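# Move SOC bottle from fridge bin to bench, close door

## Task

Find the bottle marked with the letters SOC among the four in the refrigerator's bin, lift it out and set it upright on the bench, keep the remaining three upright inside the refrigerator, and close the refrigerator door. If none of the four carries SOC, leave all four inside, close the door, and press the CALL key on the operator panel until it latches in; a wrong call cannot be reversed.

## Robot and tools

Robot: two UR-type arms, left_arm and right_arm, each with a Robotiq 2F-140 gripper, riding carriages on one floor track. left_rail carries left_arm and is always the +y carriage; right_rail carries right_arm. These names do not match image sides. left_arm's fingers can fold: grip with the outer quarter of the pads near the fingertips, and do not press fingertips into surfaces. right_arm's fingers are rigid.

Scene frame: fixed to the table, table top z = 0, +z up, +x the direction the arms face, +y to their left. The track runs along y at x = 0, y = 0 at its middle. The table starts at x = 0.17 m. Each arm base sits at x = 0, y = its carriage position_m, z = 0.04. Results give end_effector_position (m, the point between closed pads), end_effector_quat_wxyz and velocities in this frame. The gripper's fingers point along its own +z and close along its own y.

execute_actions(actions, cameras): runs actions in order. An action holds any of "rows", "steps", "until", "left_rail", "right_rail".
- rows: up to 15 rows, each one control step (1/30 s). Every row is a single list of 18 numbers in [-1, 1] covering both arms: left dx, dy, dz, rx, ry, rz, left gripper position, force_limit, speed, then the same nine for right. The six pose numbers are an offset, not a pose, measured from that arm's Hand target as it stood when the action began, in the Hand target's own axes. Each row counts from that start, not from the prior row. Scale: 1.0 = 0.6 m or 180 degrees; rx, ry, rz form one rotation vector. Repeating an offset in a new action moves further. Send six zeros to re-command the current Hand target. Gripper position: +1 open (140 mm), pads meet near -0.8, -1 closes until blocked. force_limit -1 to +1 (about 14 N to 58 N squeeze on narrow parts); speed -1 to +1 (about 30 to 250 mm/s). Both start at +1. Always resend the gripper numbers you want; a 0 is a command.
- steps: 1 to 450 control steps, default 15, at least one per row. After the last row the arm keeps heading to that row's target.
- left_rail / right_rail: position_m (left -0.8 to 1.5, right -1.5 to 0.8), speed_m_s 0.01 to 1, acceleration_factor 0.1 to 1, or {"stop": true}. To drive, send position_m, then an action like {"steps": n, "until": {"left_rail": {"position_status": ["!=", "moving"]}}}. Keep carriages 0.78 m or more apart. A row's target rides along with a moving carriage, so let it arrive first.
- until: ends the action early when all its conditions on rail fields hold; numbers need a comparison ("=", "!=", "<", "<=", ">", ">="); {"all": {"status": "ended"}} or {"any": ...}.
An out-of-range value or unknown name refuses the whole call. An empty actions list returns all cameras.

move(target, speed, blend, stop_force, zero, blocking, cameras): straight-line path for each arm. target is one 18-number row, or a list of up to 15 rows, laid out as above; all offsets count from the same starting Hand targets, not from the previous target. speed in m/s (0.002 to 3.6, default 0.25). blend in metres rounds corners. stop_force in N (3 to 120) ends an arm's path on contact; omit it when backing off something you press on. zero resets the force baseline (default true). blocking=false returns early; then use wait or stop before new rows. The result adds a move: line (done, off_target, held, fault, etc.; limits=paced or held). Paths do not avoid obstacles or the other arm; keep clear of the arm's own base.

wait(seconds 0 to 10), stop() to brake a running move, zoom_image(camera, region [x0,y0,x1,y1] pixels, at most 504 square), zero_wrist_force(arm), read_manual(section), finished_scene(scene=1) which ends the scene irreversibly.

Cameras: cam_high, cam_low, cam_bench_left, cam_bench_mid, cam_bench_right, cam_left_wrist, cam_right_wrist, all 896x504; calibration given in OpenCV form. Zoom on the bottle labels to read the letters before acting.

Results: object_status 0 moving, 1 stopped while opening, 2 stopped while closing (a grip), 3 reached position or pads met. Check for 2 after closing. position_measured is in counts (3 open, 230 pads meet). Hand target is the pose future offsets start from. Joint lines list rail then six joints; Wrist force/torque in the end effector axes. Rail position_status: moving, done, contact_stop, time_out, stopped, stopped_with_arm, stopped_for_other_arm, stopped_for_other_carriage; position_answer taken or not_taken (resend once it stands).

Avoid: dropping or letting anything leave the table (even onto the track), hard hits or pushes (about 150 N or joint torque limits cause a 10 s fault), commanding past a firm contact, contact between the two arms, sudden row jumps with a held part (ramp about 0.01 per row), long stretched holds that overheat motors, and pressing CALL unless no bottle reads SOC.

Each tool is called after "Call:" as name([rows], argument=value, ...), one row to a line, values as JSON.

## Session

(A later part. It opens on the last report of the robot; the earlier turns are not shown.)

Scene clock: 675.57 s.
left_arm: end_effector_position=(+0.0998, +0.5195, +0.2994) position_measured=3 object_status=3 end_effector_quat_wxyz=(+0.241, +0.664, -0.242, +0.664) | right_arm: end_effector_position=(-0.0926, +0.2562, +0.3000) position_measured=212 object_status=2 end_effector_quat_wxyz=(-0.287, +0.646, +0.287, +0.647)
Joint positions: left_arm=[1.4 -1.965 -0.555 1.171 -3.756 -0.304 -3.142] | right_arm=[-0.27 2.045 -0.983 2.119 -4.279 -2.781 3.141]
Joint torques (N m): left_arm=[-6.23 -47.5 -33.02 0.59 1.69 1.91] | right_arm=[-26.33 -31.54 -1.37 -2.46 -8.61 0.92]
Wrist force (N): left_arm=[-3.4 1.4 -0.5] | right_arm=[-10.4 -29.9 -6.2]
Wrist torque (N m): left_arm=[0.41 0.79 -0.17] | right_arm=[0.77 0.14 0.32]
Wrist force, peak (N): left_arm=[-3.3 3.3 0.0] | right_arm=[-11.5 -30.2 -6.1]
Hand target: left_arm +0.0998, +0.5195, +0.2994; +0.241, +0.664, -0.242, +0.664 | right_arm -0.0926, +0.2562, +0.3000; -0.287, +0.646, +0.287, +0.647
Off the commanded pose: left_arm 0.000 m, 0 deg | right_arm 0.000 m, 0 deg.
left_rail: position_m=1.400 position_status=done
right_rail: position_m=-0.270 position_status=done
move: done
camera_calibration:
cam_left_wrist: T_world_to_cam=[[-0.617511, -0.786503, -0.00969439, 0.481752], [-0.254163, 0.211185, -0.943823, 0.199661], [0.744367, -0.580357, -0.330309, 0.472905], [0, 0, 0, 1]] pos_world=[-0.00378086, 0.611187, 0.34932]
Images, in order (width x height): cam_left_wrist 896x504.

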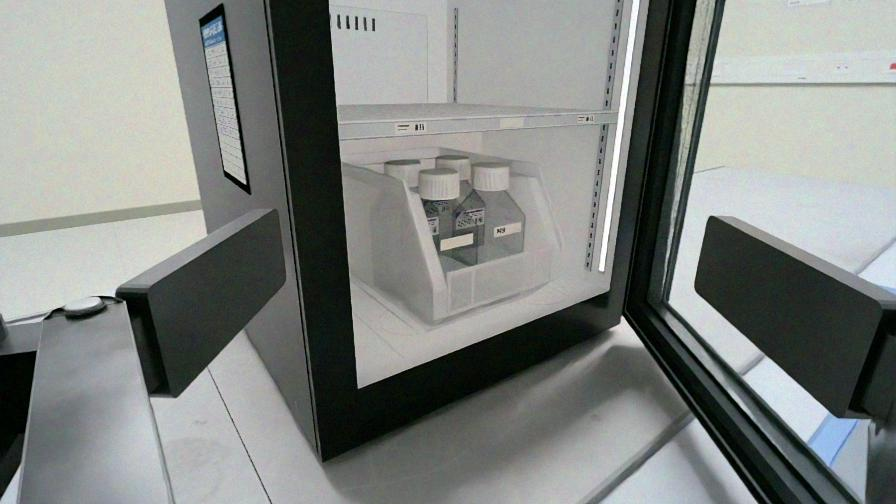

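Call:
move(target=[0,-0.40,-0.509,0.139,0,0,1,1,0, 0,0,0,0,0,0,-1,1,-0.5], speed=0.3)

Call:
execute_actions([
  {"left_rail":{"position_m":1.0,"speed_m_s":0.3,"acceleration_factor":0.5},"steps":150,"until":{"left_rail":{"position_status":["!=","moving"]}}},
])

Scene clock: 705.27 s.
left_arm: end_effector_position=(+0.0201, +0.8997, +0.2999) position_measured=3 object_status=3 end_effector_quat_wxyz=(+0.092, +0.701, -0.093, +0.701) | right_arm: end_effector_position=(-0.0926, +0.2562, +0.3000) position_measured=212 object_status=2 end_effector_quat_wxyz=(-0.287, +0.646, +0.287, +0.647)
Joint positions: left_arm=[1.4 -2.427 -0.874 1.867 -4.134 0.595 -3.14] | right_arm=[-0.27 2.045 -0.983 2.119 -4.279 -2.781 3.141]
Joint torques (N m): left_arm=[-7.47 -55.28 -0.4 -0.06 1.64 1.64] | right_arm=[-25.95 -32.1 -2.71 -2.43 -8.8 0.86]
Wrist force (N): left_arm=[-3.6 1.6 -0.4] | right_arm=[-10.7 -29.8 -6.0]
Wrist torque (N m): left_arm=[0.45 0.86 -0.04] | right_arm=[0.80 0.19 0.33]
Wrist force, peak (N): left_arm=[-3.7 2.2 1.1] | right_arm=[-11.7 -30.1 -6.0]
Hand target: left_arm +0.0201, +0.8997, +0.2999; +0.092, +0.701, -0.093, +0.701 | right_arm -0.0926, +0.2562, +0.3000; -0.287, +0.646, +0.287, +0.647
Off the commanded pose: left_arm 0.000 m, 0 deg | right_arm 0.000 m, 0 deg.
left_rail: position_m=1.400 position_status=done
right_rail: position_m=-0.270 position_status=done
move: done

Scene clock: 707.47 s.
left_arm: end_effector_position=(+0.0201, +0.4997, +0.2999) position_measured=3 object_status=3 end_effector_quat_wxyz=(+0.092, +0.701, -0.093, +0.701) | right_arm: end_effector_position=(-0.0926, +0.2562, +0.3000) position_measured=212 object_status=2 end_effector_quat_wxyz=(-0.287, +0.646, +0.287, +0.647)
Joint positions: left_arm=[1 -2.427 -0.874 1.867 -4.134 0.595 -3.14] | right_arm=[-0.27 2.045 -0.983 2.119 -4.279 -2.781 3.141]
Joint torques (N m): left_arm=[5.04 -45.68 -9.84 2.56 -0.07 1.82] | right_arm=[-26.48 -32.36 -3.29 -2.52 -8.8 0.84]
Wrist force (N): left_arm=[-3.3 1.1 -0.3] | right_arm=[-11.2 -29.8 -6.2]
Wrist torque (N m): left_arm=[0.36 0.79 -0.04] | right_arm=[0.79 0.23 0.33]
Wrist force, peak (N): left_arm=[-3.7 2.2 -0.4] | right_arm=[-11.4 -30.1 -6.0]
Hand target: left_arm +0.0201, +0.4997, +0.2999; +0.092, +0.701, -0.093, +0.701 | right_arm -0.0926, +0.2562, +0.3000; -0.287, +0.646, +0.287, +0.647
Tool commands: left_gripper/position=+1.0 left_gripper/force_limit=+1.0 left_gripper/speed=+0.0 right_gripper/position=-1.0 right_gripper/force_limit=+1.0 right_gripper/speed=-0.5
Off the commanded pose: left_arm 0.000 m, 0 deg | right_arm 0.000 m, 0 deg.
left_rail: position_m=1.000 speed_m_s=0.30 position_status=done
right_rail: position_m=-0.270 position_status=done

Call:
move(target=[0,0.075,0.365,0,0,0,1,1,0, 0,0,0,0,0,0,-1,1,-0.5], speed=0.2, cameras=["cam_left_wrist"])

Call:
zoom_image(camera="cam_left_wrist", region=[330, 100, 690, 400])

Scene clock: 715.70 s.
left_arm: end_effector_position=(+0.2200, +0.3996, +0.2999) position_measured=3 object_status=3 end_effector_quat_wxyz=(+0.092, +0.701, -0.093, +0.701) | right_arm: end_effector_position=(-0.0926, +0.2562, +0.3000) position_measured=212 object_status=2 end_effector_quat_wxyz=(-0.287, +0.646, +0.287, +0.647)
Joint positions: left_arm=[1 -1.981 -0.844 1.799 -4.095 0.148 -3.141] | right_arm=[-0.27 2.045 -0.983 2.119 -4.279 -2.781 3.141]
Joint torques (N m): left_arm=[7.4 -30.94 -26.62 1.75 -2.02 -1.97] | right_arm=[-26.28 -32.05 -4.33 -2.52 -8.88 0.56]
Wrist force (N): left_arm=[-3.3 1.5 -0.7] | right_arm=[-11.2 -30.0 -6.3]
Wrist torque (N m): left_arm=[0.45 0.78 -0.02] | right_arm=[0.76 0.19 0.33]
Wrist force, peak (N): left_arm=[-3.8 1.9 -0.7] | right_arm=[-11.4 -30.2 -5.9]
Hand target: left_arm +0.2200, +0.3996, +0.2999; +0.092, +0.701, -0.093, +0.701 | right_arm -0.0926, +0.2562, +0.3000; -0.287, +0.646, +0.287, +0.647
Off the commanded pose: left_arm 0.000 m, 0 deg | right_arm 0.000 m, 0 deg.
left_rail: position_m=1.000 speed_m_s=0.30 position_status=done
right_rail: position_m=-0.270 position_status=done
move: done
camera_calibration:
cam_left_wrist: T_world_to_cam=[[-0.226905, -0.973868, -0.00975733, 0.450676], [-0.318971, 0.0837769, -0.944054, 0.321121], [0.920202, -0.211098, -0.329646, 0.127602], [0, 0, 0, 1]] pos_world=[0.0872697, 0.438932, 0.349617]
Images, in order (width x height): cam_left_wrist 896x504.

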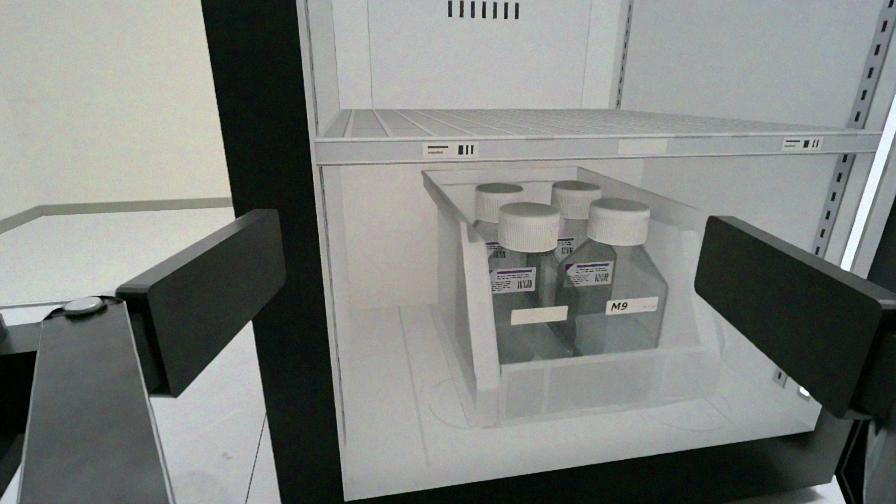

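Scaled by 1.400 from the camera's 896x504 image, which has a finer 1280x720 frame.

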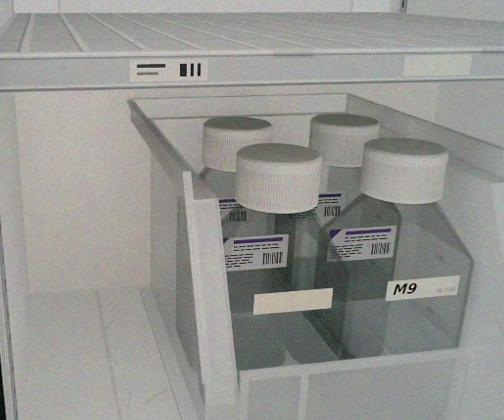

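Call:
zoom_image(camera="cam_left_wrist", region=[470, 170, 690, 370])

Scaled by 2.291 from the camera's 896x504 image, which has a finer 1280x720 frame.

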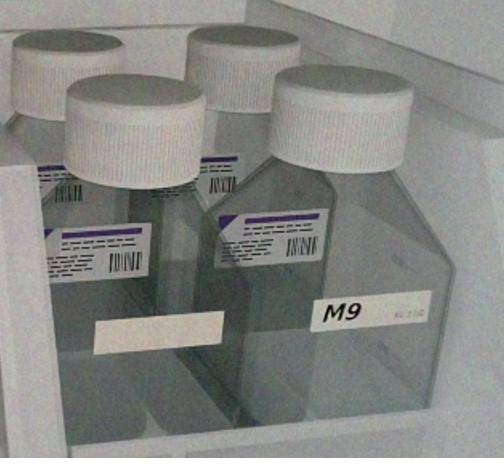

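Call:
move(target=[0.012,0.152,0.0994,0.0827,-0.1107,-0.0146,-0.079,0,0, 0,0,0,0,0,0,-1,1,-0.5], speed=0.15, cameras=["cam_left_wrist"])

Scene clock: 857.00 s.
left_arm: end_effector_position=(+0.2329, +0.3604, +0.3014) position_measured=139 object_status=3 end_effector_quat_wxyz=(+0.056, +0.741, -0.054, +0.667) | right_arm: end_effector_position=(-0.0926, +0.2562, +0.3000) position_measured=212 object_status=2 end_effector_quat_wxyz=(-0.287, +0.646, +0.287, +0.647)
Joint positions: left_arm=[1 -1.919 -0.727 1.382 -4.299 0.217 -2.66] | right_arm=[-0.27 2.045 -0.983 2.119 -4.279 -2.781 3.141]
Joint torques (N m): left_arm=[4.43 -52.19 -16.98 1.92 -1.41 -0.03] | right_arm=[-7.21 -58.65 -15.73 -0.99 -1.45 0.07]
Wrist force (N): left_arm=[-3.6 1.3 -0.1] | right_arm=[-13.4 -8.2 -15.7]
Wrist torque (N m): left_arm=[0.39 0.80 -0.17] | right_arm=[0.15 0.26 0.36]
Wrist force, peak (N): left_arm=[-2.3 6.3 0.6] | right_arm=[-11.2 -30.3 -6.1]
Hand target: left_arm +0.2329, +0.3604, +0.3014; +0.056, +0.741, -0.054, +0.667 (not the last commanded pose) | right_arm -0.0926, +0.2562, +0.3000; -0.287, +0.646, +0.287, +0.647
Tool commands: left_gripper/position=-0.082353 left_gripper/force_limit=+0.003922 left_gripper/speed=+0.003922 right_gripper/position=-1.0 right_gripper/force_limit=+1.0 right_gripper/speed=-0.5
Off the commanded pose: left_arm 0.068 m, 17 deg | right_arm 0.000 m, 0 deg.
FORCE FAULT: contact force on the left arm reached its limit, and that arm stopped for 10 seconds. The contact can be on any part of that arm, not only on its tool. That arm's remaining commands of this call were not run. That arm's target is now where it stood when the stop ended, not its last command. That arm accepts commands again.
left_rail: position_m=1.000 speed_m_s=0.30 position_status=done
right_rail: position_m=-0.270 position_status=done
move: fault (left_arm)
camera_calibration:
cam_left_wrist: T_world_to_cam=[[-0.124063, -0.992274, -0.000233781, 0.395189], [-0.423103, 0.0531133, -0.904523, 0.353332], [0.897548, -0.112119, -0.426424, 0.106706], [0, 0, 0, 1]] pos_world=[0.102751, 0.385333, 0.365191]
Images, in order (width x height): cam_left_wrist 896x504.

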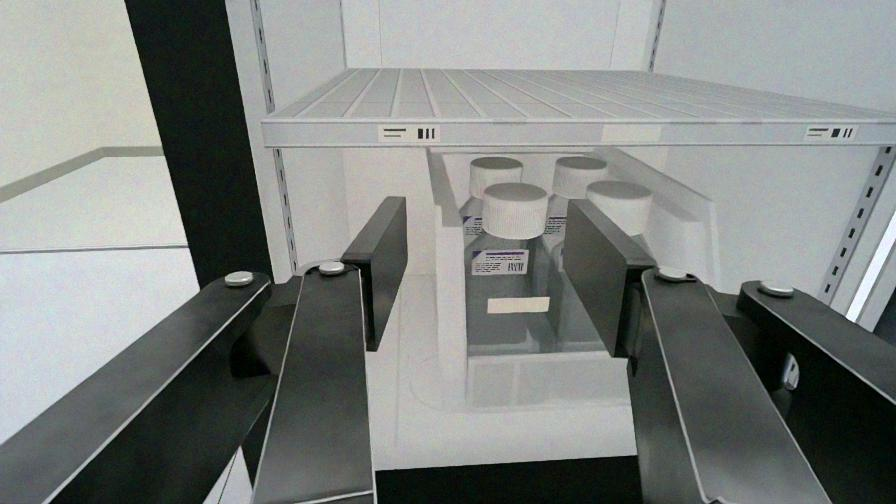

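Call:
move([
  [-0.005,-0.258,-0.074,0,0,0,-0.079,0,0, 0,0,0,0,0,0,-1,1,-0.5],
  [-0.005,-0.258,-0.074,0,0,0,-0.079,0,0, 0,0.042,-0.122,0.067,0,0,-1,1,-0.5],
], speed=[0.1,0.06], cameras=["cam_left_wrist","cam_high","cam_low"])

Scene clock: 924.30 s.
left_arm: end_effector_position=(+0.2130, +0.5203, +0.3012) position_measured=139 object_status=3 end_effector_quat_wxyz=(+0.056, +0.741, -0.054, +0.667) | right_arm: end_effector_position=(-0.1237, +0.1854, +0.3000) position_measured=212 object_status=2 end_effector_quat_wxyz=(-0.354, +0.612, +0.354, +0.612)
Joint positions: left_arm=[1 -2.089 -1.007 1.977 -4.399 0.376 -2.885] | right_arm=[-0.27 2.145 -1.08 2.373 -4.435 -2.669 3.141]
Joint torques (N m): left_arm=[-6.71 -50.58 -0.8 0.76 0.93 -1.93] | right_arm=[-1.39 -53.34 5.51 -7.17 -10.89 -1.2]
Wrist force (N): left_arm=[-3.8 1.0 -0.3] | right_arm=[-14.4 -34.7 -6.4]
Wrist torque (N m): left_arm=[0.32 0.83 -0.01] | right_arm=[0.37 0.28 0.33]
Wrist force, peak (N): left_arm=[-3.7 2.1 0.7] | right_arm=[-14.4 -34.8 -6.5]
Hand target: left_arm +0.2130, +0.5203, +0.3012; +0.056, +0.741, -0.054, +0.667 | right_arm -0.1231, +0.1850, +0.3000; -0.353, +0.613, +0.353, +0.613
Off the commanded pose: left_arm 0.000 m, 0 deg | right_arm 0.001 m, 0 deg.
left_rail: position_m=1.000 speed_m_s=0.30 position_status=done
right_rail: position_m=-0.270 position_status=done
move: done
camera_calibration:
cam_left_wrist: T_world_to_cam=[[-0.124063, -0.992274, -0.000233781, 0.551385], [-0.423103, 0.0531133, -0.904523, 0.336329], [0.897548, -0.112119, -0.426424, 0.142452], [0, 0, 0, 1]] pos_world=[0.0828506, 0.545233, 0.365091]
Images, in order (width x height): cam_high 896x504, cam_low 896x504, cam_left_wrist 896x504.

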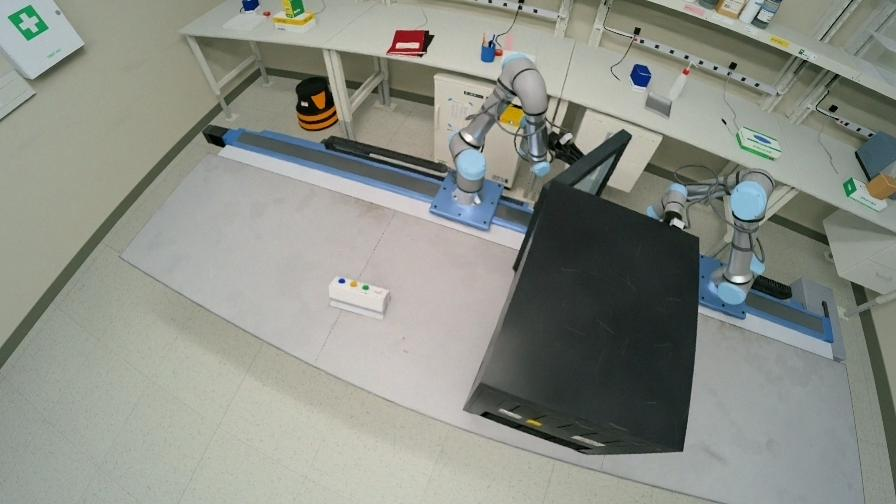

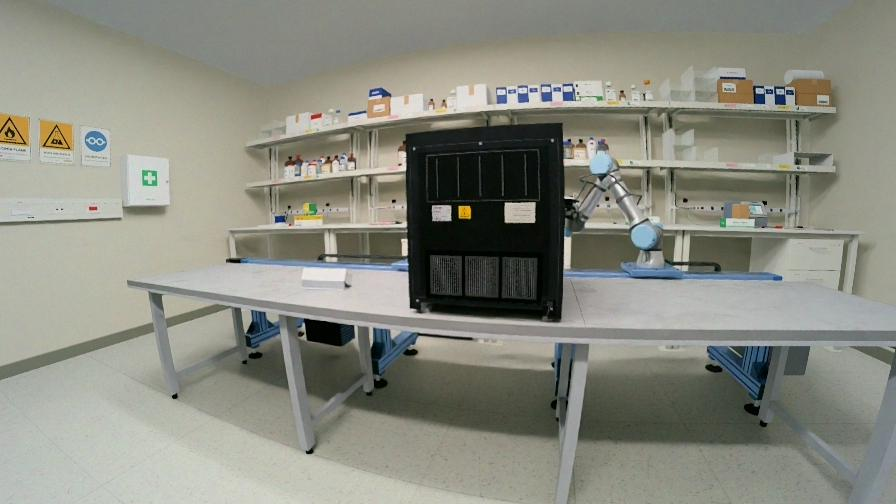

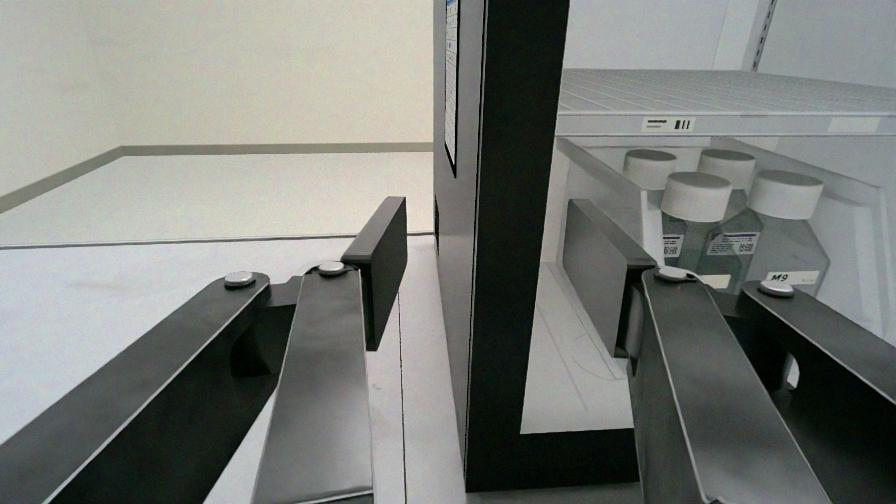

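Call:
move(target=[0.019,0.302,0.1185,-0.016,-0.078,0.0072,-0.079,0,0, 0,0,0,0,0,0,-1,1,-0.5], speed=0.08, stop_force=15, cameras=["cam_left_wrist"])

Scene clock: 958.27 s.
left_arm: end_effector_position=(+0.2525, +0.3461, +0.3062) position_measured=139 object_status=3 end_effector_quat_wxyz=(+0.059, +0.809, -0.083, +0.580) | right_arm: end_effector_position=(-0.1233, +0.1843, +0.3001) position_measured=212 object_status=2 end_effector_quat_wxyz=(-0.354, +0.612, +0.353, +0.613)
Joint positions: left_arm=[1 -1.857 -0.776 1.082 -4.777 0.337 -1.824] | right_arm=[-0.27 2.147 -1.08 2.375 -4.438 -2.671 3.141]
Joint torques (N m): left_arm=[1.32 -51.58 -20.29 2.81 -2.36 -0.05] | right_arm=[0.82 -30.25 -6.08 -0.9 -0.17 -0.05]
Wrist force (N): left_arm=[-3.4 1.2 -0.2] | right_arm=[-2.7 5.6 -37.6]
Wrist torque (N m): left_arm=[0.36 0.73 -0.18] | right_arm=[0.64 -0.45 0.19]
Wrist force, peak (N): left_arm=[-4.5 1.7 -0.9] | right_arm=[-0.8 20.7 -95.0]
Hand target: left_arm +0.2525, +0.3461, +0.3062; +0.059, +0.809, -0.083, +0.580 (not the last commanded pose) | right_arm -0.1233, +0.1843, +0.3001; -0.354, +0.612, +0.353, +0.613 (not the last commanded pose)
Tool commands: left_gripper/position=-0.082353 left_gripper/force_limit=+0.003922 left_gripper/speed=+0.003922 right_gripper/position=-1.0 right_gripper/force_limit=+1.0 right_gripper/speed=-0.498039
Off the commanded pose: left_arm 0.016 m, 1 deg | right_arm 0.001 m, 0 deg.
FORCE FAULT: contact force on the left arm reached its limit, and that arm stopped for 10 seconds. FORCE FAULT: contact force on the right arm reached its limit, and that arm stopped for 10 seconds. On each arm, the contact can be on any part of the arm, not only on its tool. Those arms' remaining commands of this call were not run. Those arms' targets are now where they stood when their stops ended, not their last commands. Those arms accept commands again.
left_rail: position_m=1.000 speed_m_s=0.30 position_status=done
right_rail: position_m=-0.270 position_status=done
move: fault (left_arm), fault (right_arm; stop_force had ended the path)
camera_calibration:
cam_left_wrist: T_world_to_cam=[[-0.174459, -0.984475, -0.01931, 0.399281], [-0.60329, 0.122367, -0.788079, 0.352756], [0.778207, -0.125837, -0.615272, 0.182256], [0, 0, 0, 1]] pos_world=[0.140639, 0.372851, 0.397846]
Images, in order (width x height): cam_left_wrist 896x504.

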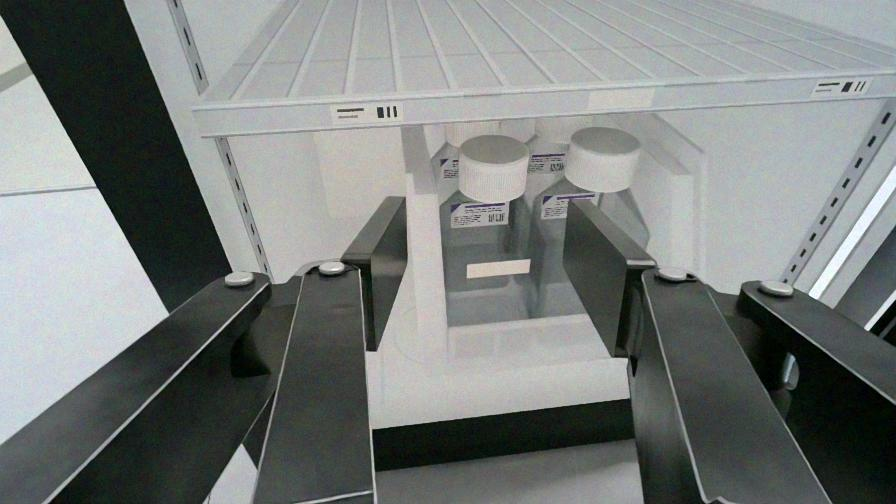

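Call:
move(target=[-0.0605,-0.332,-0.1467,-0.266,0.098,0.0434,-1,-1,-0.5, 0,0,0,0,0,0,-1,1,-0.5], speed=0.15)

Call:
execute_actions([
  {"left_rail":{"position_m":1.2,"speed_m_s":0.4,"acceleration_factor":0.5},"steps":150,"until":{"left_rail":{"position_status":["!=","moving"]}}},
], cameras=["cam_left_wrist"])

Scene clock: 1008.30 s.
left_arm: end_effector_position=(+0.1990, +0.5613, +0.3009) position_measured=232 object_status=3 end_effector_quat_wxyz=(+0.316, +0.659, -0.363, +0.578) | right_arm: end_effector_position=(-0.1233, +0.1843, +0.3001) position_measured=212 object_status=2 end_effector_quat_wxyz=(-0.354, +0.612, +0.353, +0.613)
Joint positions: left_arm=[1 -2.211 -2.085 2.442 -6.283 0.386 -0.331] | right_arm=[-0.27 2.147 -1.08 2.375 -4.438 -2.671 3.141]
Joint torques (N m): left_arm=[7.37 -10.66 -11.08 -0.52 0.88 1.85] | right_arm=[0.85 -30.15 -9.01 -0.82 -0.24 0.07]
Wrist force (N): left_arm=[-3.6 1.4 -0.2] | right_arm=[-3.7 -0.4 -2.4]
Wrist torque (N m): left_arm=[0.42 0.78 -0.18] | right_arm=[0.31 -0.36 0.24]
Wrist force, peak (N): left_arm=[-3.9 1.4 0.0] | right_arm=[-2.2 5.7 -38.1]
Hand target: left_arm +0.1997, +0.5604, +0.3003; +0.354, +0.612, -0.353, +0.613 | right_arm -0.1233, +0.1843, +0.3001; -0.354, +0.612, +0.353, +0.613
Off the commanded pose: left_arm 0.001 m, 8 deg | right_arm 0.000 m, 0 deg.
left_rail: position_m=1.000 speed_m_s=0.30 position_status=done
right_rail: position_m=-0.270 position_status=done
joint sent to its limit (left arm) — joint 5 (wrist 1), lower limit.
move: off_target (left_arm)

Scene clock: 1009.83 s.
left_arm: end_effector_position=(+0.1990, +0.7613, +0.3009) position_measured=232 object_status=3 end_effector_quat_wxyz=(+0.316, +0.659, -0.363, +0.578) | right_arm: end_effector_position=(-0.1233, +0.1843, +0.3001) position_measured=212 object_status=2 end_effector_quat_wxyz=(-0.354, +0.612, +0.353, +0.613)
Joint positions: left_arm=[1.2 -2.21 -2.086 2.443 -6.283 0.388 -0.33] | right_arm=[-0.27 2.147 -1.08 2.375 -4.438 -2.671 3.141]
Joint torques (N m): left_arm=[3.43 -4.41 -15.39 0.46 0.8 1.85] | right_arm=[0.66 -30.29 -9.54 -0.87 -0.12 0.04]
Wrist force (N): left_arm=[-3.6 1.1 -0.6] | right_arm=[-3.1 -0.1 -2.2]
Wrist torque (N m): left_arm=[0.34 0.79 -0.17] | right_arm=[0.38 -0.37 0.23]
Wrist force, peak (N): left_arm=[-3.7 1.9 0.4] | right_arm=[-4.3 -0.5 -2.2]
Hand target: left_arm +0.1997, +0.7604, +0.3003; +0.354, +0.612, -0.353, +0.613 | right_arm -0.1233, +0.1843, +0.3001; -0.354, +0.612, +0.353, +0.613
Tool commands: left_gripper/position=-1.0 left_gripper/force_limit=-1.0 left_gripper/speed=-0.5 right_gripper/position=-1.0 right_gripper/force_limit=+1.0 right_gripper/speed=-0.5
Off the commanded pose: left_arm 0.001 m, 8 deg | right_arm 0.000 m, 0 deg.
left_rail: position_m=1.200 speed_m_s=0.40 position_status=done
right_rail: position_m=-0.270 position_status=done
joint sent to its limit (left arm) — joint 5 (wrist 1), lower limit.
camera_calibration:
cam_left_wrist: T_world_to_cam=[[-0.826669, -0.562492, -0.0149065, 0.605877], [-0.242982, 0.380743, -0.892185, 0.0283595], [0.507522, -0.73392, -0.451424, 0.740362], [0, 0, 0, 1]] pos_world=[0.132, 0.873369, 0.368551]
Images, in order (width x height): cam_left_wrist 896x504.

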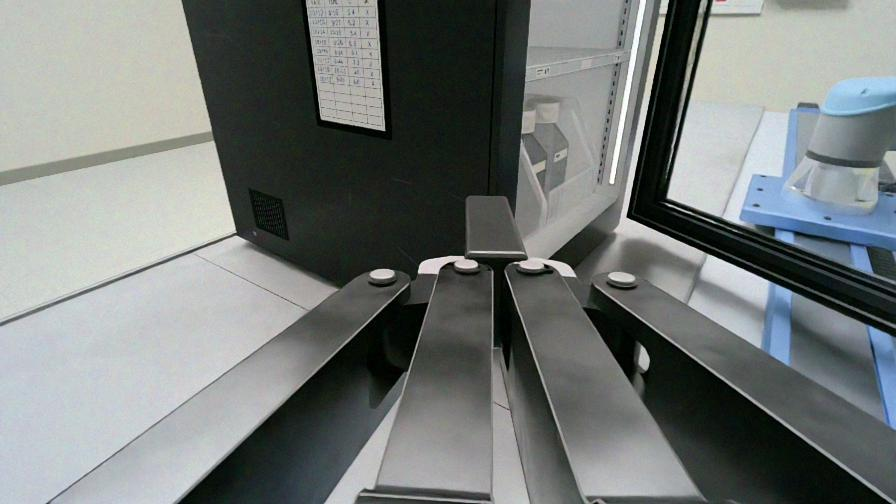

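Call:
move([
  [0,0,0,0,-0.167,0,-1,-1,-0.5, 0,0,0,0,0,0,-1,1,-0.5],
  [0,0,0,0.271,-0.156,-0.0727,-1,-1,-0.5, 0,0,0,0,0,0,-1,1,-0.5],
  [0,0,0,0.278,0,0,-1,-1,-0.5, 0,0,0,0,0,0,-1,1,-0.5],
], speed=0.25)

Scene clock: 1054.50 s.
left_arm: end_effector_position=(+0.1997, +0.7604, +0.3003) position_measured=232 object_status=3 end_effector_quat_wxyz=(+0.061, +0.704, -0.061, +0.704) | right_arm: end_effector_position=(-0.1233, +0.1843, +0.3001) position_measured=212 object_status=2 end_effector_quat_wxyz=(-0.354, +0.612, +0.353, +0.613)
Joint positions: left_arm=[1.2 -2.18 -1.01 2.184 -4.316 0.436 -3.142] | right_arm=[-0.27 2.147 -1.08 2.375 -4.438 -2.671 3.141]
Joint torques (N m): left_arm=[7.12 -19.27 2.94 2.65 1.65 -1.75] | right_arm=[1.67 -29.89 -11.58 -0.73 -0.39 0]
Wrist force (N): left_arm=[-3.4 1.2 -0.5] | right_arm=[-3.1 -0.3 -2.1]
Wrist torque (N m): left_arm=[0.38 0.77 -0.02] | right_arm=[0.33 -0.35 0.24]
Wrist force, peak (N): left_arm=[-4.2 1.3 -0.3] | right_arm=[-4.4 -0.5 -2.5]
Hand target: left_arm +0.1997, +0.7604, +0.3003; +0.061, +0.704, -0.061, +0.704 | right_arm -0.1233, +0.1843, +0.3001; -0.354, +0.612, +0.353, +0.613
Off the commanded pose: left_arm 0.000 m, 0 deg | right_arm 0.000 m, 0 deg.
left_rail: position_m=1.200 speed_m_s=0.40 position_status=done
right_rail: position_m=-0.270 position_status=done
move: done

Call:
move(target=[0,-0.018,-0.088,-0.222,0,0,-0.079,0,0, 0,0,0,0,0,0,-1,1,-0.5], speed=0.25)

Call:
execute_actions([
  {"left_rail":{"position_m":1.0},"steps":150,"until":{"left_rail":{"position_status":["!=","moving"]}}},
])

Scene clock: 1066.23 s.
left_arm: end_effector_position=(+0.1521, +0.7784, +0.3010) position_measured=139 object_status=3 end_effector_quat_wxyz=(+0.287, +0.646, -0.287, +0.647) | right_arm: end_effector_position=(-0.1233, +0.1843, +0.3001) position_measured=212 object_status=2 end_effector_quat_wxyz=(-0.354, +0.612, +0.353, +0.613)
Joint positions: left_arm=[1.2 -2.593 -1.163 2.789 -4.762 0.186 -3.148] | right_arm=[-0.27 2.147 -1.08 2.375 -4.438 -2.671 3.141]
Joint torques (N m): left_arm=[7.82 -29.84 -11.47 1.86 1.71 -1.81] | right_arm=[3.48 -30.14 -12.67 -0.57 -0.33 0.08]
Wrist force (N): left_arm=[-3.3 1.1 -0.7] | right_arm=[-4.1 -0.5 -2.2]
Wrist torque (N m): left_arm=[0.35 0.74 -0.04] | right_arm=[0.30 -0.32 0.24]
Wrist force, peak (N): left_arm=[-4.0 1.5 -0.7] | right_arm=[-4.5 -0.4 -2.0]
Hand target: left_arm +0.1521, +0.7784, +0.3010; +0.287, +0.646, -0.287, +0.647 (not the last commanded pose) | right_arm -0.1233, +0.1843, +0.3001; -0.354, +0.612, +0.353, +0.613
Off the commanded pose: left_arm 0.003 m, 2 deg | right_arm 0.000 m, 0 deg.
left_rail: position_m=1.200 speed_m_s=0.40 position_status=done
right_rail: position_m=-0.270 position_status=done
move: held (left_arm; a check stopped the path); limits=held
pose unreachable (left arm): on one or more control steps of this call, first in action 0 (counted from 0), this arm could not follow its commanded pose, so it was not sent that pose on those steps. It may still have moved: this result reports where it is.
cause: moving toward the commanded pose would bring two parts of the arm too close to each other (joints 4 (elbow) to 6 (wrist 2) lie between them).

Scene clock: 1067.77 s.
left_arm: end_effector_position=(+0.1521, +0.5784, +0.3010) position_measured=139 object_status=3 end_effector_quat_wxyz=(+0.287, +0.646, -0.287, +0.647) | right_arm: end_effector_position=(-0.1233, +0.1843, +0.3001) position_measured=212 object_status=2 end_effector_quat_wxyz=(-0.354, +0.612, +0.353, +0.613)
Joint positions: left_arm=[1 -2.593 -1.163 2.789 -4.761 0.186 -3.148] | right_arm=[-0.27 2.147 -1.08 2.375 -4.438 -2.671 3.141]
Joint torques (N m): left_arm=[4.11 -29.22 -4.19 0.9 -1.97 -2.01] | right_arm=[4.09 -30.32 -13.51 -0.59 -0.21 0.15]
Wrist force (N): left_arm=[-3.4 1.1 -0.6] | right_arm=[-3.7 -0.3 -2.5]
Wrist torque (N m): left_arm=[0.36 0.75 -0.03] | right_arm=[0.33 -0.35 0.24]
Wrist force, peak (N): left_arm=[-3.7 2.0 0.1] | right_arm=[-4.2 -0.5 -2.5]
Hand target: left_arm +0.1521, +0.5784, +0.3010; +0.287, +0.646, -0.287, +0.647 (not the last commanded pose) | right_arm -0.1233, +0.1843, +0.3001; -0.354, +0.612, +0.353, +0.613
Tool commands: left_gripper/position=-0.079 left_gripper/force_limit=+0.0 left_gripper/speed=+0.0 right_gripper/position=-1.0 right_gripper/force_limit=+1.0 right_gripper/speed=-0.5
Off the commanded pose: left_arm 0.003 m, 2 deg | right_arm 0.000 m, 0 deg.
left_rail: position_m=1.000 speed_m_s=0.40 position_status=done
right_rail: position_m=-0.270 position_status=done

Call:
move([
  [0,0.074,0.288,0.044,0,0,-0.079,0,0, 0,0,0,0,0,0,-1,1,-0.5],
  [0,0.074,0.288,0.044,-0.111,-0.0078,-0.079,0,0, 0,0,0,0,0,0,-1,1,-0.5],
], speed=[0.15,0.25], stop_force=20, cameras=["cam_left_wrist"])

Scene clock: 1082.87 s.
left_arm: end_effector_position=(+0.2350, +0.4204, +0.3013) position_measured=139 object_status=3 end_effector_quat_wxyz=(+0.196, +0.770, -0.279, +0.539) | right_arm: end_effector_position=(-0.1233, +0.1843, +0.3001) position_measured=212 object_status=2 end_effector_quat_wxyz=(-0.354, +0.612, +0.353, +0.613)
Joint positions: left_arm=[1 -1.89 -1.49 2.321 -3.194 -0.507 -3.854] | right_arm=[-0.27 2.147 -1.08 2.375 -4.438 -2.671 3.141]
Joint torques (N m): left_arm=[6.49 -35.03 -32.25 -1.46 -0.59 -2.02] | right_arm=[3.87 -29.29 -12.84 -0.54 -0.28 0.22]
Wrist force (N): left_arm=[-3.5 1.1 -0.1] | right_arm=[-2.9 -0.3 -2.2]
Wrist torque (N m): left_arm=[0.34 0.78 -0.02] | right_arm=[0.33 -0.40 0.24]
Wrist force, peak (N): left_arm=[-4.4 1.4 0.0] | right_arm=[-4.5 -0.2 -2.5]
Hand target: left_arm +0.2350, +0.4204, +0.3013; +0.196, +0.770, -0.279, +0.539 | right_arm -0.1233, +0.1843, +0.3001; -0.354, +0.612, +0.353, +0.613
Off the commanded pose: left_arm 0.000 m, 0 deg | right_arm 0.000 m, 0 deg.
left_rail: position_m=1.000 speed_m_s=0.40 position_status=done
right_rail: position_m=-0.270 position_status=done
move: done
camera_calibration:
cam_left_wrist: T_world_to_cam=[[-0.619713, -0.784622, -0.0179815, 0.489507], [-0.487469, 0.402769, -0.774694, 0.179985], [0.615085, -0.471323, -0.632081, 0.39078], [0, 0, 0, 1]] pos_world=[0.150728, 0.495769, 0.39524]
Images, in order (width x height): cam_left_wrist 896x504.

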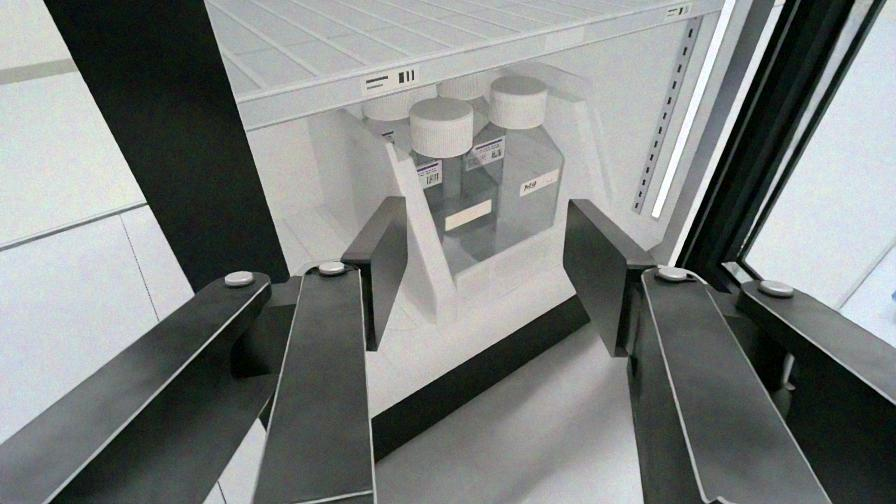

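Call:
move(target=[0.046,0.028,0.123,0.0783,0,-0.0285,-0.079,0,0, 0,0,0,0,0,0,-1,1,-0.5], speed=0.15, stop_force=20, cameras=["cam_left_wrist"])

Scene clock: 1098.47 s.
left_arm: end_effector_position=(+0.2847, +0.3570, +0.3020) position_measured=139 object_status=3 end_effector_quat_wxyz=(+0.124, +0.800, -0.176, +0.560) | right_arm: end_effector_position=(-0.1233, +0.1843, +0.3001) position_measured=212 object_status=2 end_effector_quat_wxyz=(-0.354, +0.612, +0.353, +0.613)
Joint positions: left_arm=[1 -1.792 -1.292 1.993 -2.799 -0.406 -4.149] | right_arm=[-0.27 2.147 -1.08 2.375 -4.438 -2.671 3.141]
Joint torques (N m): left_arm=[7.95 -20.15 -34.37 -1.59 3.27 -1.82] | right_arm=[5.62 -29.21 -13.3 -0.45 -0.34 0.18]
Wrist force (N): left_arm=[-3.5 0.9 -0.1] | right_arm=[-4.0 -0.3 -2.3]
Wrist torque (N m): left_arm=[0.27 0.73 -0.01] | right_arm=[0.33 -0.34 0.24]
Wrist force, peak (N): left_arm=[-4.0 1.0 -0.2] | right_arm=[-4.2 -0.4 -2.6]
Hand target: left_arm +0.2847, +0.3570, +0.3020; +0.124, +0.800, -0.176, +0.560 | right_arm -0.1233, +0.1843, +0.3001; -0.354, +0.612, +0.353, +0.613
Off the commanded pose: left_arm 0.000 m, 0 deg | right_arm 0.000 m, 0 deg.
left_rail: position_m=1.000 speed_m_s=0.40 position_status=done
right_rail: position_m=-0.270 position_status=done
move: done
camera_calibration:
cam_left_wrist: T_world_to_cam=[[-0.395547, -0.918272, -0.0178545, 0.454469], [-0.575306, 0.262873, -0.774545, 0.30527], [0.715937, -0.296097, -0.632266, 0.239586], [0, 0, 0, 1]] pos_world=[0.183859, 0.408019, 0.396042]
Images, in order (width x height): cam_left_wrist 896x504.

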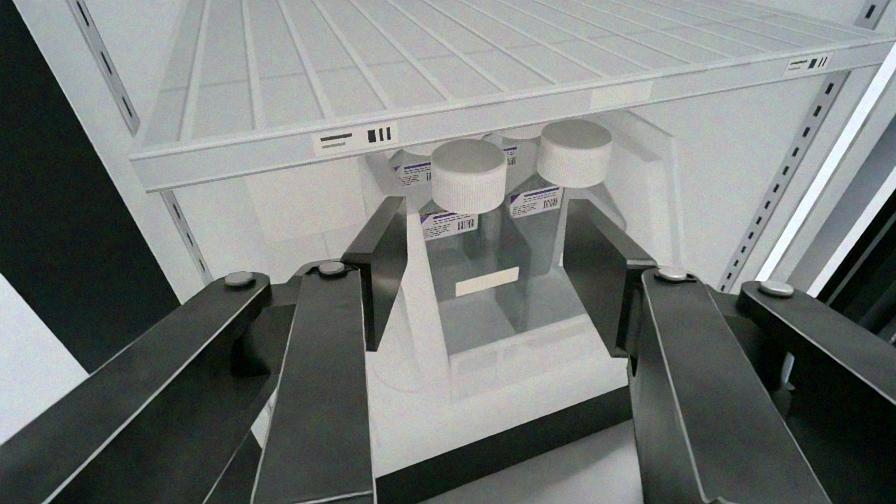

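Call:
move(target=[-0.006,0,0.215,0,0,0,-0.079,0,0, 0,0,0,0,0,0,-1,1,-0.5], speed=0.06, stop_force=8, cameras=["cam_left_wrist"])

Scene clock: 1113.53 s.
left_arm: end_effector_position=(+0.3935, +0.3065, +0.2546) position_measured=139 object_status=3 end_effector_quat_wxyz=(+0.124, +0.800, -0.176, +0.560) | right_arm: end_effector_position=(-0.1233, +0.1843, +0.3001) position_measured=212 object_status=2 end_effector_quat_wxyz=(-0.354, +0.612, +0.353, +0.613)
Joint positions: left_arm=[1 -1.579 -1.011 1.795 -3.204 -0.544 -3.788] | right_arm=[-0.27 2.147 -1.08 2.375 -4.438 -2.671 3.141]
Joint torques (N m): left_arm=[7.1 -31.95 -34.6 -4.36 -0.95 1.9] | right_arm=[6.91 -29.91 -13.13 -0.49 -0.38 0.34]
Wrist force (N): left_arm=[-3.7 0.3 -0.2] | right_arm=[-3.4 -0.3 -2.3]
Wrist torque (N m): left_arm=[0.39 0.81 -0.16] | right_arm=[0.30 -0.37 0.24]
Wrist force, peak (N): left_arm=[-3.9 1.2 -0.5] | right_arm=[-4.3 -0.1 -2.5]
Hand target: left_arm +0.3935, +0.3065, +0.2546; +0.124, +0.800, -0.176, +0.560 | right_arm -0.1233, +0.1843, +0.3001; -0.354, +0.612, +0.353, +0.613
Off the commanded pose: left_arm 0.000 m, 0 deg | right_arm 0.000 m, 0 deg.
left_rail: position_m=1.000 speed_m_s=0.40 position_status=done
right_rail: position_m=-0.270 position_status=done
move: done
camera_calibration:
cam_left_wrist: T_world_to_cam=[[-0.395547, -0.918272, -0.0178545, 0.450194], [-0.575306, 0.262873, -0.774545, 0.344451], [0.715937, -0.296097, -0.632266, 0.11674], [0, 0, 0, 1]] pos_world=[0.292659, 0.357419, 0.348642]
Images, in order (width x height): cam_left_wrist 896x504.

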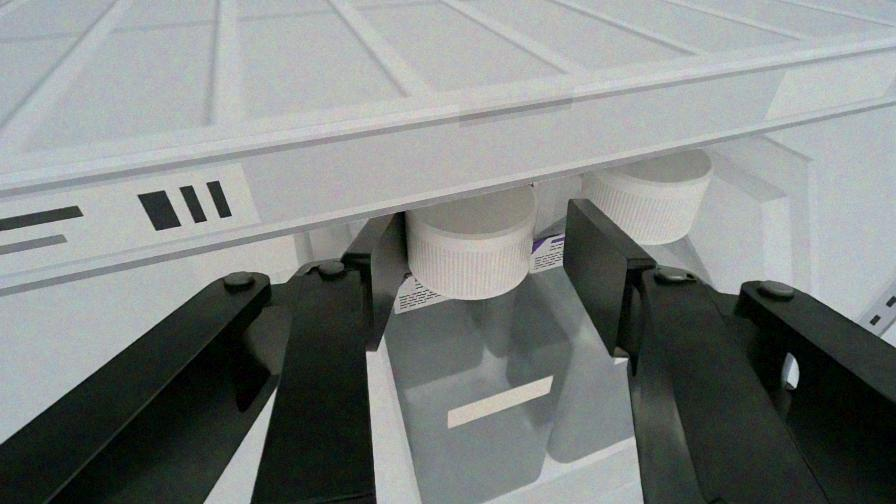

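Call:
move(target=[0,-0.010,0,0,0,0,-0.079,0,0, 0,0,0,0,0,0,-1,1,-0.5], speed=0.05)

Call:
execute_actions([
  {"rows":[[0,0,0,0,0,0,-1,0,-1,0,0,0,0,0,0,-1,1,-0.5]],"steps":75},
], cameras=["cam_left_wrist"])

Scene clock: 1122.43 s.
left_arm: end_effector_position=(+0.3960, +0.3119, +0.2546) position_measured=139 object_status=3 end_effector_quat_wxyz=(+0.124, +0.800, -0.176, +0.560) | right_arm: end_effector_position=(-0.1233, +0.1843, +0.3001) position_measured=212 object_status=2 end_effector_quat_wxyz=(-0.354, +0.612, +0.353, +0.613)
Joint positions: left_arm=[1 -1.575 -1.019 1.809 -3.216 -0.547 -3.782] | right_arm=[-0.27 2.147 -1.08 2.375 -4.438 -2.671 3.141]
Joint torques (N m): left_arm=[12.98 -53.38 -2.73 -3.11 0.38 1.71] | right_arm=[7.71 -29.63 -13.44 -0.7 -0.41 0.28]
Wrist force (N): left_arm=[2.7 10.3 -2.2] | right_arm=[-4.7 -1.4 -2.2]
Wrist torque (N m): left_arm=[0.37 0.65 -0.07] | right_arm=[0.34 -0.32 0.24]
Wrist force, peak (N): left_arm=[2.7 10.3 -2.2] | right_arm=[-5.2 -1.4 -2.5]
Hand target: left_arm +0.3961, +0.3119, +0.2546; +0.124, +0.800, -0.176, +0.560 | right_arm -0.1233, +0.1843, +0.3001; -0.354, +0.612, +0.353, +0.613
Off the commanded pose: left_arm 0.000 m, 0 deg | right_arm 0.000 m, 0 deg.
left_rail: position_m=1.000 speed_m_s=0.40 position_status=done
right_rail: position_m=-0.270 position_status=done
move: done

Scene clock: 1125.13 s.
left_arm: end_effector_position=(+0.3961, +0.3119, +0.2546) position_measured=161 object_status=2 end_effector_quat_wxyz=(+0.124, +0.800, -0.176, +0.560) | right_arm: end_effector_position=(-0.1233, +0.1843, +0.3001) position_measured=212 object_status=2 end_effector_quat_wxyz=(-0.354, +0.612, +0.353, +0.613)
Joint positions: left_arm=[1 -1.575 -1.019 1.809 -3.216 -0.547 -3.782] | right_arm=[-0.27 2.147 -1.08 2.375 -4.438 -2.671 3.141]
Joint torques (N m): left_arm=[-5.91 -55.74 -35.24 -3.7 -0.46 1.23] | right_arm=[8.46 -29.59 -13.88 -0.77 -0.4 0.15]
Wrist force (N): left_arm=[-5.2 1.2 0.4] | right_arm=[-3.1 0.0 -2.5]
Wrist torque (N m): left_arm=[0.48 0.78 -0.07] | right_arm=[0.30 -0.35 0.23]
Wrist force, peak (N): left_arm=[2.6 10.4 -2.0] | right_arm=[-4.8 -1.4 -2.7]
Hand target: left_arm +0.3961, +0.3119, +0.2546; +0.124, +0.800, -0.176, +0.560 | right_arm -0.1233, +0.1843, +0.3001; -0.354, +0.612, +0.353, +0.613
Off the commanded pose: left_arm 0.000 m, 0 deg | right_arm 0.000 m, 0 deg.
left_rail: position_m=1.000 speed_m_s=0.40 position_status=done
right_rail: position_m=-0.270 position_status=done
camera_calibration:
cam_left_wrist: T_world_to_cam=[[-0.395547, -0.918272, -0.0178545, 0.456233], [-0.575306, 0.262873, -0.774545, 0.344444], [0.715937, -0.296097, -0.632266, 0.116579], [0, 0, 0, 1]] pos_world=[0.295159, 0.362919, 0.348642]
Images, in order (width x height): cam_left_wrist 896x504.

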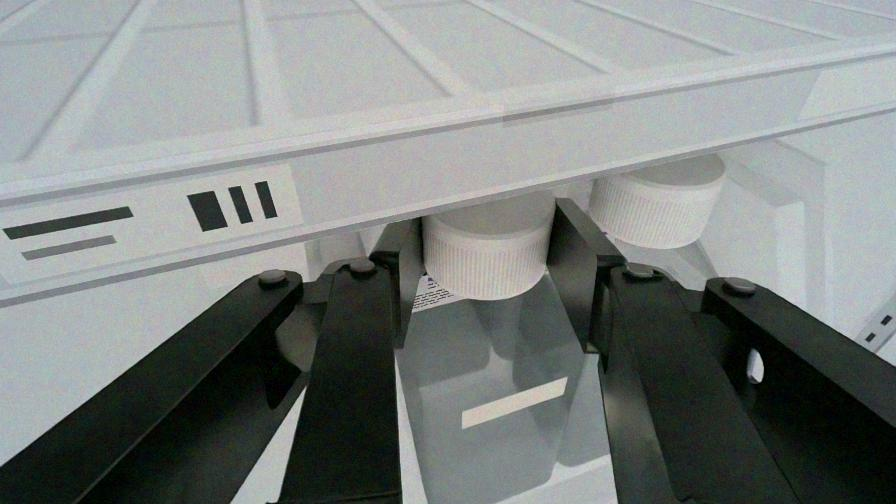

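Call:
move(target=[0.028,0,-0.0103,0,0,0,-0.98,1,-1, 0,0,0,0,0,0,-1,1,-0.5], speed=0.05, cameras=["cam_left_wrist"])

Scene clock: 1160.10 s.
left_arm: end_effector_position=(+0.3960, +0.3120, +0.2721) position_measured=162 object_status=2 end_effector_quat_wxyz=(+0.124, +0.800, -0.176, +0.560) | right_arm: end_effector_position=(-0.1233, +0.1843, +0.3001) position_measured=212 object_status=2 end_effector_quat_wxyz=(-0.354, +0.612, +0.353, +0.613)
Joint positions: left_arm=[1 -1.575 -1.049 1.799 -3.175 -0.547 -3.782] | right_arm=[-0.27 2.147 -1.08 2.375 -4.438 -2.671 3.141]
Joint torques (N m): left_arm=[-7.17 -91.48 -58.95 -7.81 6.52 0.7] | right_arm=[8.7 -30.18 -13.63 -0.6 -0.46 0.2]
Wrist force (N): left_arm=[-56.7 -4.1 16.7] | right_arm=[5.5 1.9 -1.9]
Wrist torque (N m): left_arm=[-0.98 4.74 -2.86] | right_arm=[0.33 -0.80 0.23]
Wrist force, peak (N): left_arm=[-56.7 -4.1 16.7] | right_arm=[5.5 1.9 -1.9]
Hand target: left_arm +0.3960, +0.3120, +0.2725; +0.124, +0.800, -0.176, +0.560 | right_arm -0.1233, +0.1843, +0.3001; -0.354, +0.612, +0.353, +0.613
Off the commanded pose: left_arm 0.000 m, 0 deg | right_arm 0.000 m, 0 deg.
left_rail: position_m=1.000 speed_m_s=0.40 position_status=done
right_rail: position_m=-0.270 position_status=done
move: done
camera_calibration:
cam_left_wrist: T_world_to_cam=[[-0.395597, -0.918242, -0.0182874, 0.456708], [-0.575368, 0.263302, -0.774353, 0.357791], [0.715859, -0.29581, -0.632489, 0.127643], [0, 0, 0, 1]] pos_world=[0.295159, 0.362919, 0.366141]
Images, in order (width x height): cam_left_wrist 896x504.

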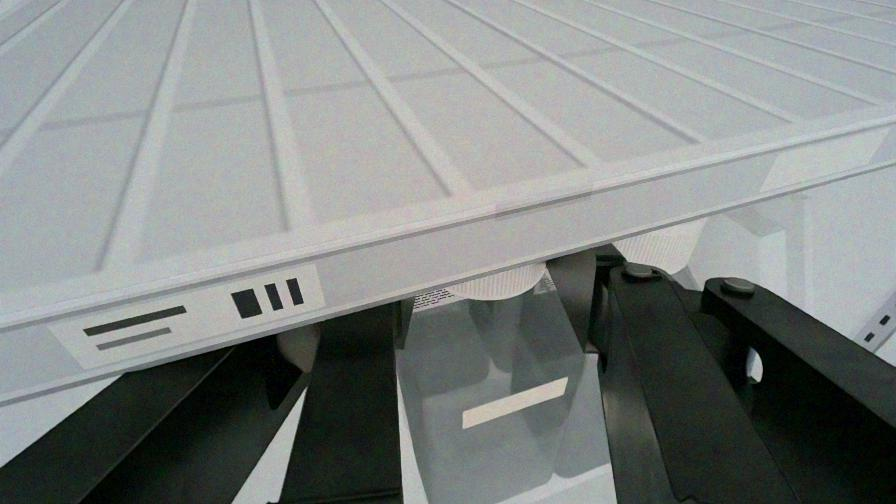

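Call:
move(target=[-0.016,0,0.006,0,0,0,-0.98,1,-1, 0,0,0,0,0,0,-1,1,-0.5], speed=0.05)

Scene clock: 1168.87 s.
left_arm: end_effector_position=(+0.3961, +0.3119, +0.2623) position_measured=162 object_status=2 end_effector_quat_wxyz=(+0.124, +0.800, -0.176, +0.560) | right_arm: end_effector_position=(-0.1233, +0.1843, +0.3001) position_measured=212 object_status=2 end_effector_quat_wxyz=(-0.354, +0.612, +0.353, +0.613)
Joint positions: left_arm=[1 -1.575 -1.032 1.805 -3.198 -0.547 -3.782] | right_arm=[-0.27 2.147 -1.08 2.375 -4.438 -2.671 3.141]
Joint torques (N m): left_arm=[6.93 -33.73 -11.18 -5.01 0.04 -0.27] | right_arm=[8.76 -29.5 -4.21 -0.72 -0.42 0.2]
Wrist force (N): left_arm=[-4.2 0.2 0.9] | right_arm=[-6.1 -0.6 -2.5]
Wrist torque (N m): left_arm=[0.15 0.07 -0.14] | right_arm=[0.33 -0.24 0.23]
Wrist force, peak (N): left_arm=[-69.7 -6.3 21.4] | right_arm=[8.5 2.5 -2.0]
Hand target: left_arm +0.3961, +0.3119, +0.2622; +0.124, +0.800, -0.176, +0.560 | right_arm -0.1233, +0.1843, +0.3001; -0.354, +0.612, +0.353, +0.613
Off the commanded pose: left_arm 0.000 m, 0 deg | right_arm 0.000 m, 0 deg.
left_rail: position_m=1.000 speed_m_s=0.40 position_status=done
right_rail: position_m=-0.270 position_status=done
move: done

Call:
move(target=[-0.030,0.0385,-0.0775,0.01745,0.1109,0.0483,-0.98,1,-1, 0,0,0,0,0,0,-1,1,-0.5], speed=0.06, cameras=["cam_left_wrist"])

Scene clock: 1207.43 s.
left_arm: end_effector_position=(+0.3412, +0.3119, +0.2612) position_measured=162 object_status=2 end_effector_quat_wxyz=(+0.088, +0.678, -0.197, +0.703) | right_arm: end_effector_position=(-0.1233, +0.1843, +0.3001) position_measured=212 object_status=2 end_effector_quat_wxyz=(-0.354, +0.612, +0.353, +0.613)
Joint positions: left_arm=[1 -1.71 -0.707 1.653 -4.097 -0.268 -2.975] | right_arm=[-0.27 2.147 -1.08 2.375 -4.438 -2.671 3.141]
Joint torques (N m): left_arm=[-6.52 -39.6 -29.17 -2.47 0.73 2] | right_arm=[9.64 -30.15 -2.12 -0.66 -0.46 0.28]
Wrist force (N): left_arm=[-4.7 1.1 -0.6] | right_arm=[-6.4 -0.6 -2.5]
Wrist torque (N m): left_arm=[0.19 -0.01 -0.24] | right_arm=[0.34 -0.24 0.23]
Wrist force, peak (N): left_arm=[-4.9 1.2 -1.1] | right_arm=[-6.6 -0.6 -2.6]
Hand target: left_arm +0.3412, +0.3119, +0.2612; +0.088, +0.678, -0.197, +0.703 | right_arm -0.1233, +0.1843, +0.3001; -0.354, +0.612, +0.353, +0.613
Off the commanded pose: left_arm 0.000 m, 0 deg | right_arm 0.000 m, 0 deg.
left_rail: position_m=1.000 speed_m_s=0.40 position_status=done
right_rail: position_m=-0.270 position_status=done
move: done
camera_calibration:
cam_left_wrist: T_world_to_cam=[[-0.359996, -0.918353, -0.164411, 0.46084], [-0.243444, 0.262588, -0.933693, 0.246421], [0.900632, -0.296101, -0.318098, 0.0149009], [0, 0, 0, 1]] pos_world=[0.21247, 0.362919, 0.310589]
Images, in order (width x height): cam_left_wrist 896x504.

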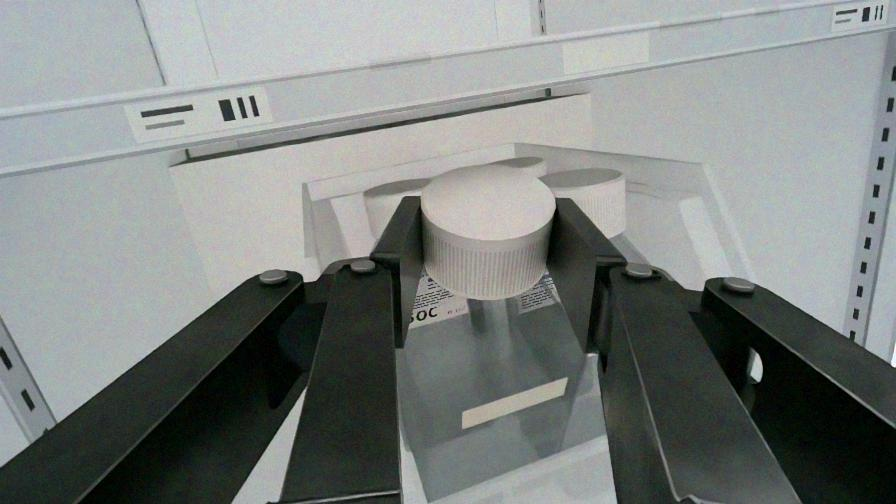

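Call:
zoom_image(camera="cam_left_wrist", region=[340, 140, 620, 500])

Scaled by 1.400 from the camera's 896x504 image, which has a finer 1280x720 frame.

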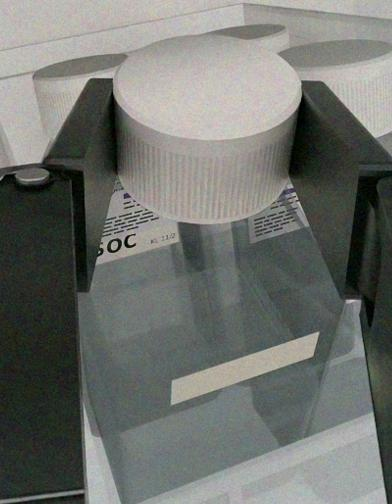

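Call:
move(target=[-0.0083,0.0262,-0.0567,0.0183,0.1159,0.0507,-0.98,1,-1, 0,0,0,0,0,0,-1,1,-0.5], speed=0.06, cameras=["cam_left_wrist"])

Scene clock: 1234.07 s.
left_arm: end_effector_position=(+0.3041, +0.3119, +0.2537) position_measured=162 object_status=2 end_effector_quat_wxyz=(+0.047, +0.525, -0.210, +0.824) | right_arm: end_effector_position=(-0.1233, +0.1843, +0.3001) position_measured=212 object_status=2 end_effector_quat_wxyz=(-0.354, +0.612, +0.353, +0.613)
Joint positions: left_arm=[1 -1.735 -0.449 1.33 -4.984 -0.456 -1.908] | right_arm=[-0.27 2.147 -1.08 2.375 -4.438 -2.671 3.141]
Joint torques (N m): left_arm=[6.25 -45.11 -27.85 0.42 -4.7 2.04] | right_arm=[10.1 -30.6 -1.61 -0.56 -0.51 0.48]
Wrist force (N): left_arm=[-4.5 2.0 -2.5] | right_arm=[-6.7 -0.7 -2.6]
Wrist torque (N m): left_arm=[0.25 -0.05 -0.27] | right_arm=[0.31 -0.19 0.23]
Wrist force, peak (N): left_arm=[-4.8 2.1 -2.6] | right_arm=[-6.7 -0.7 -2.6]
Hand target: left_arm +0.3041, +0.3119, +0.2537; +0.047, +0.525, -0.210, +0.824 | right_arm -0.1233, +0.1843, +0.3001; -0.354, +0.612, +0.353, +0.613
Off the commanded pose: left_arm 0.000 m, 0 deg | right_arm 0.000 m, 0 deg.
left_rail: position_m=1.000 speed_m_s=0.40 position_status=done
right_rail: position_m=-0.270 position_status=done
move: done
camera_calibration:
cam_left_wrist: T_world_to_cam=[[-0.266903, -0.918353, -0.292218, 0.450328], [0.140814, 0.262801, -0.954519, 0.11886], [0.95338, -0.295912, 0.0591751, -0.0659155], [0, 0, 0, 1]] pos_world=[0.166299, 0.362818, 0.248948]
Images, in order (width x height): cam_left_wrist 896x504.

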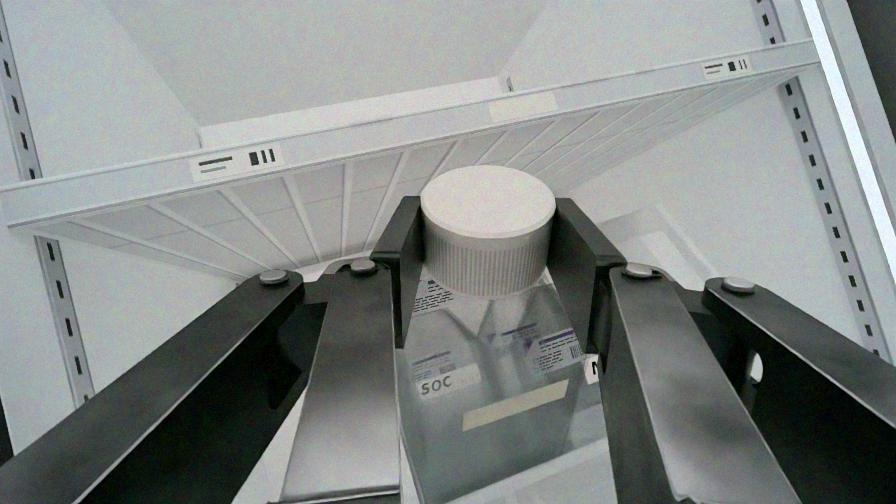

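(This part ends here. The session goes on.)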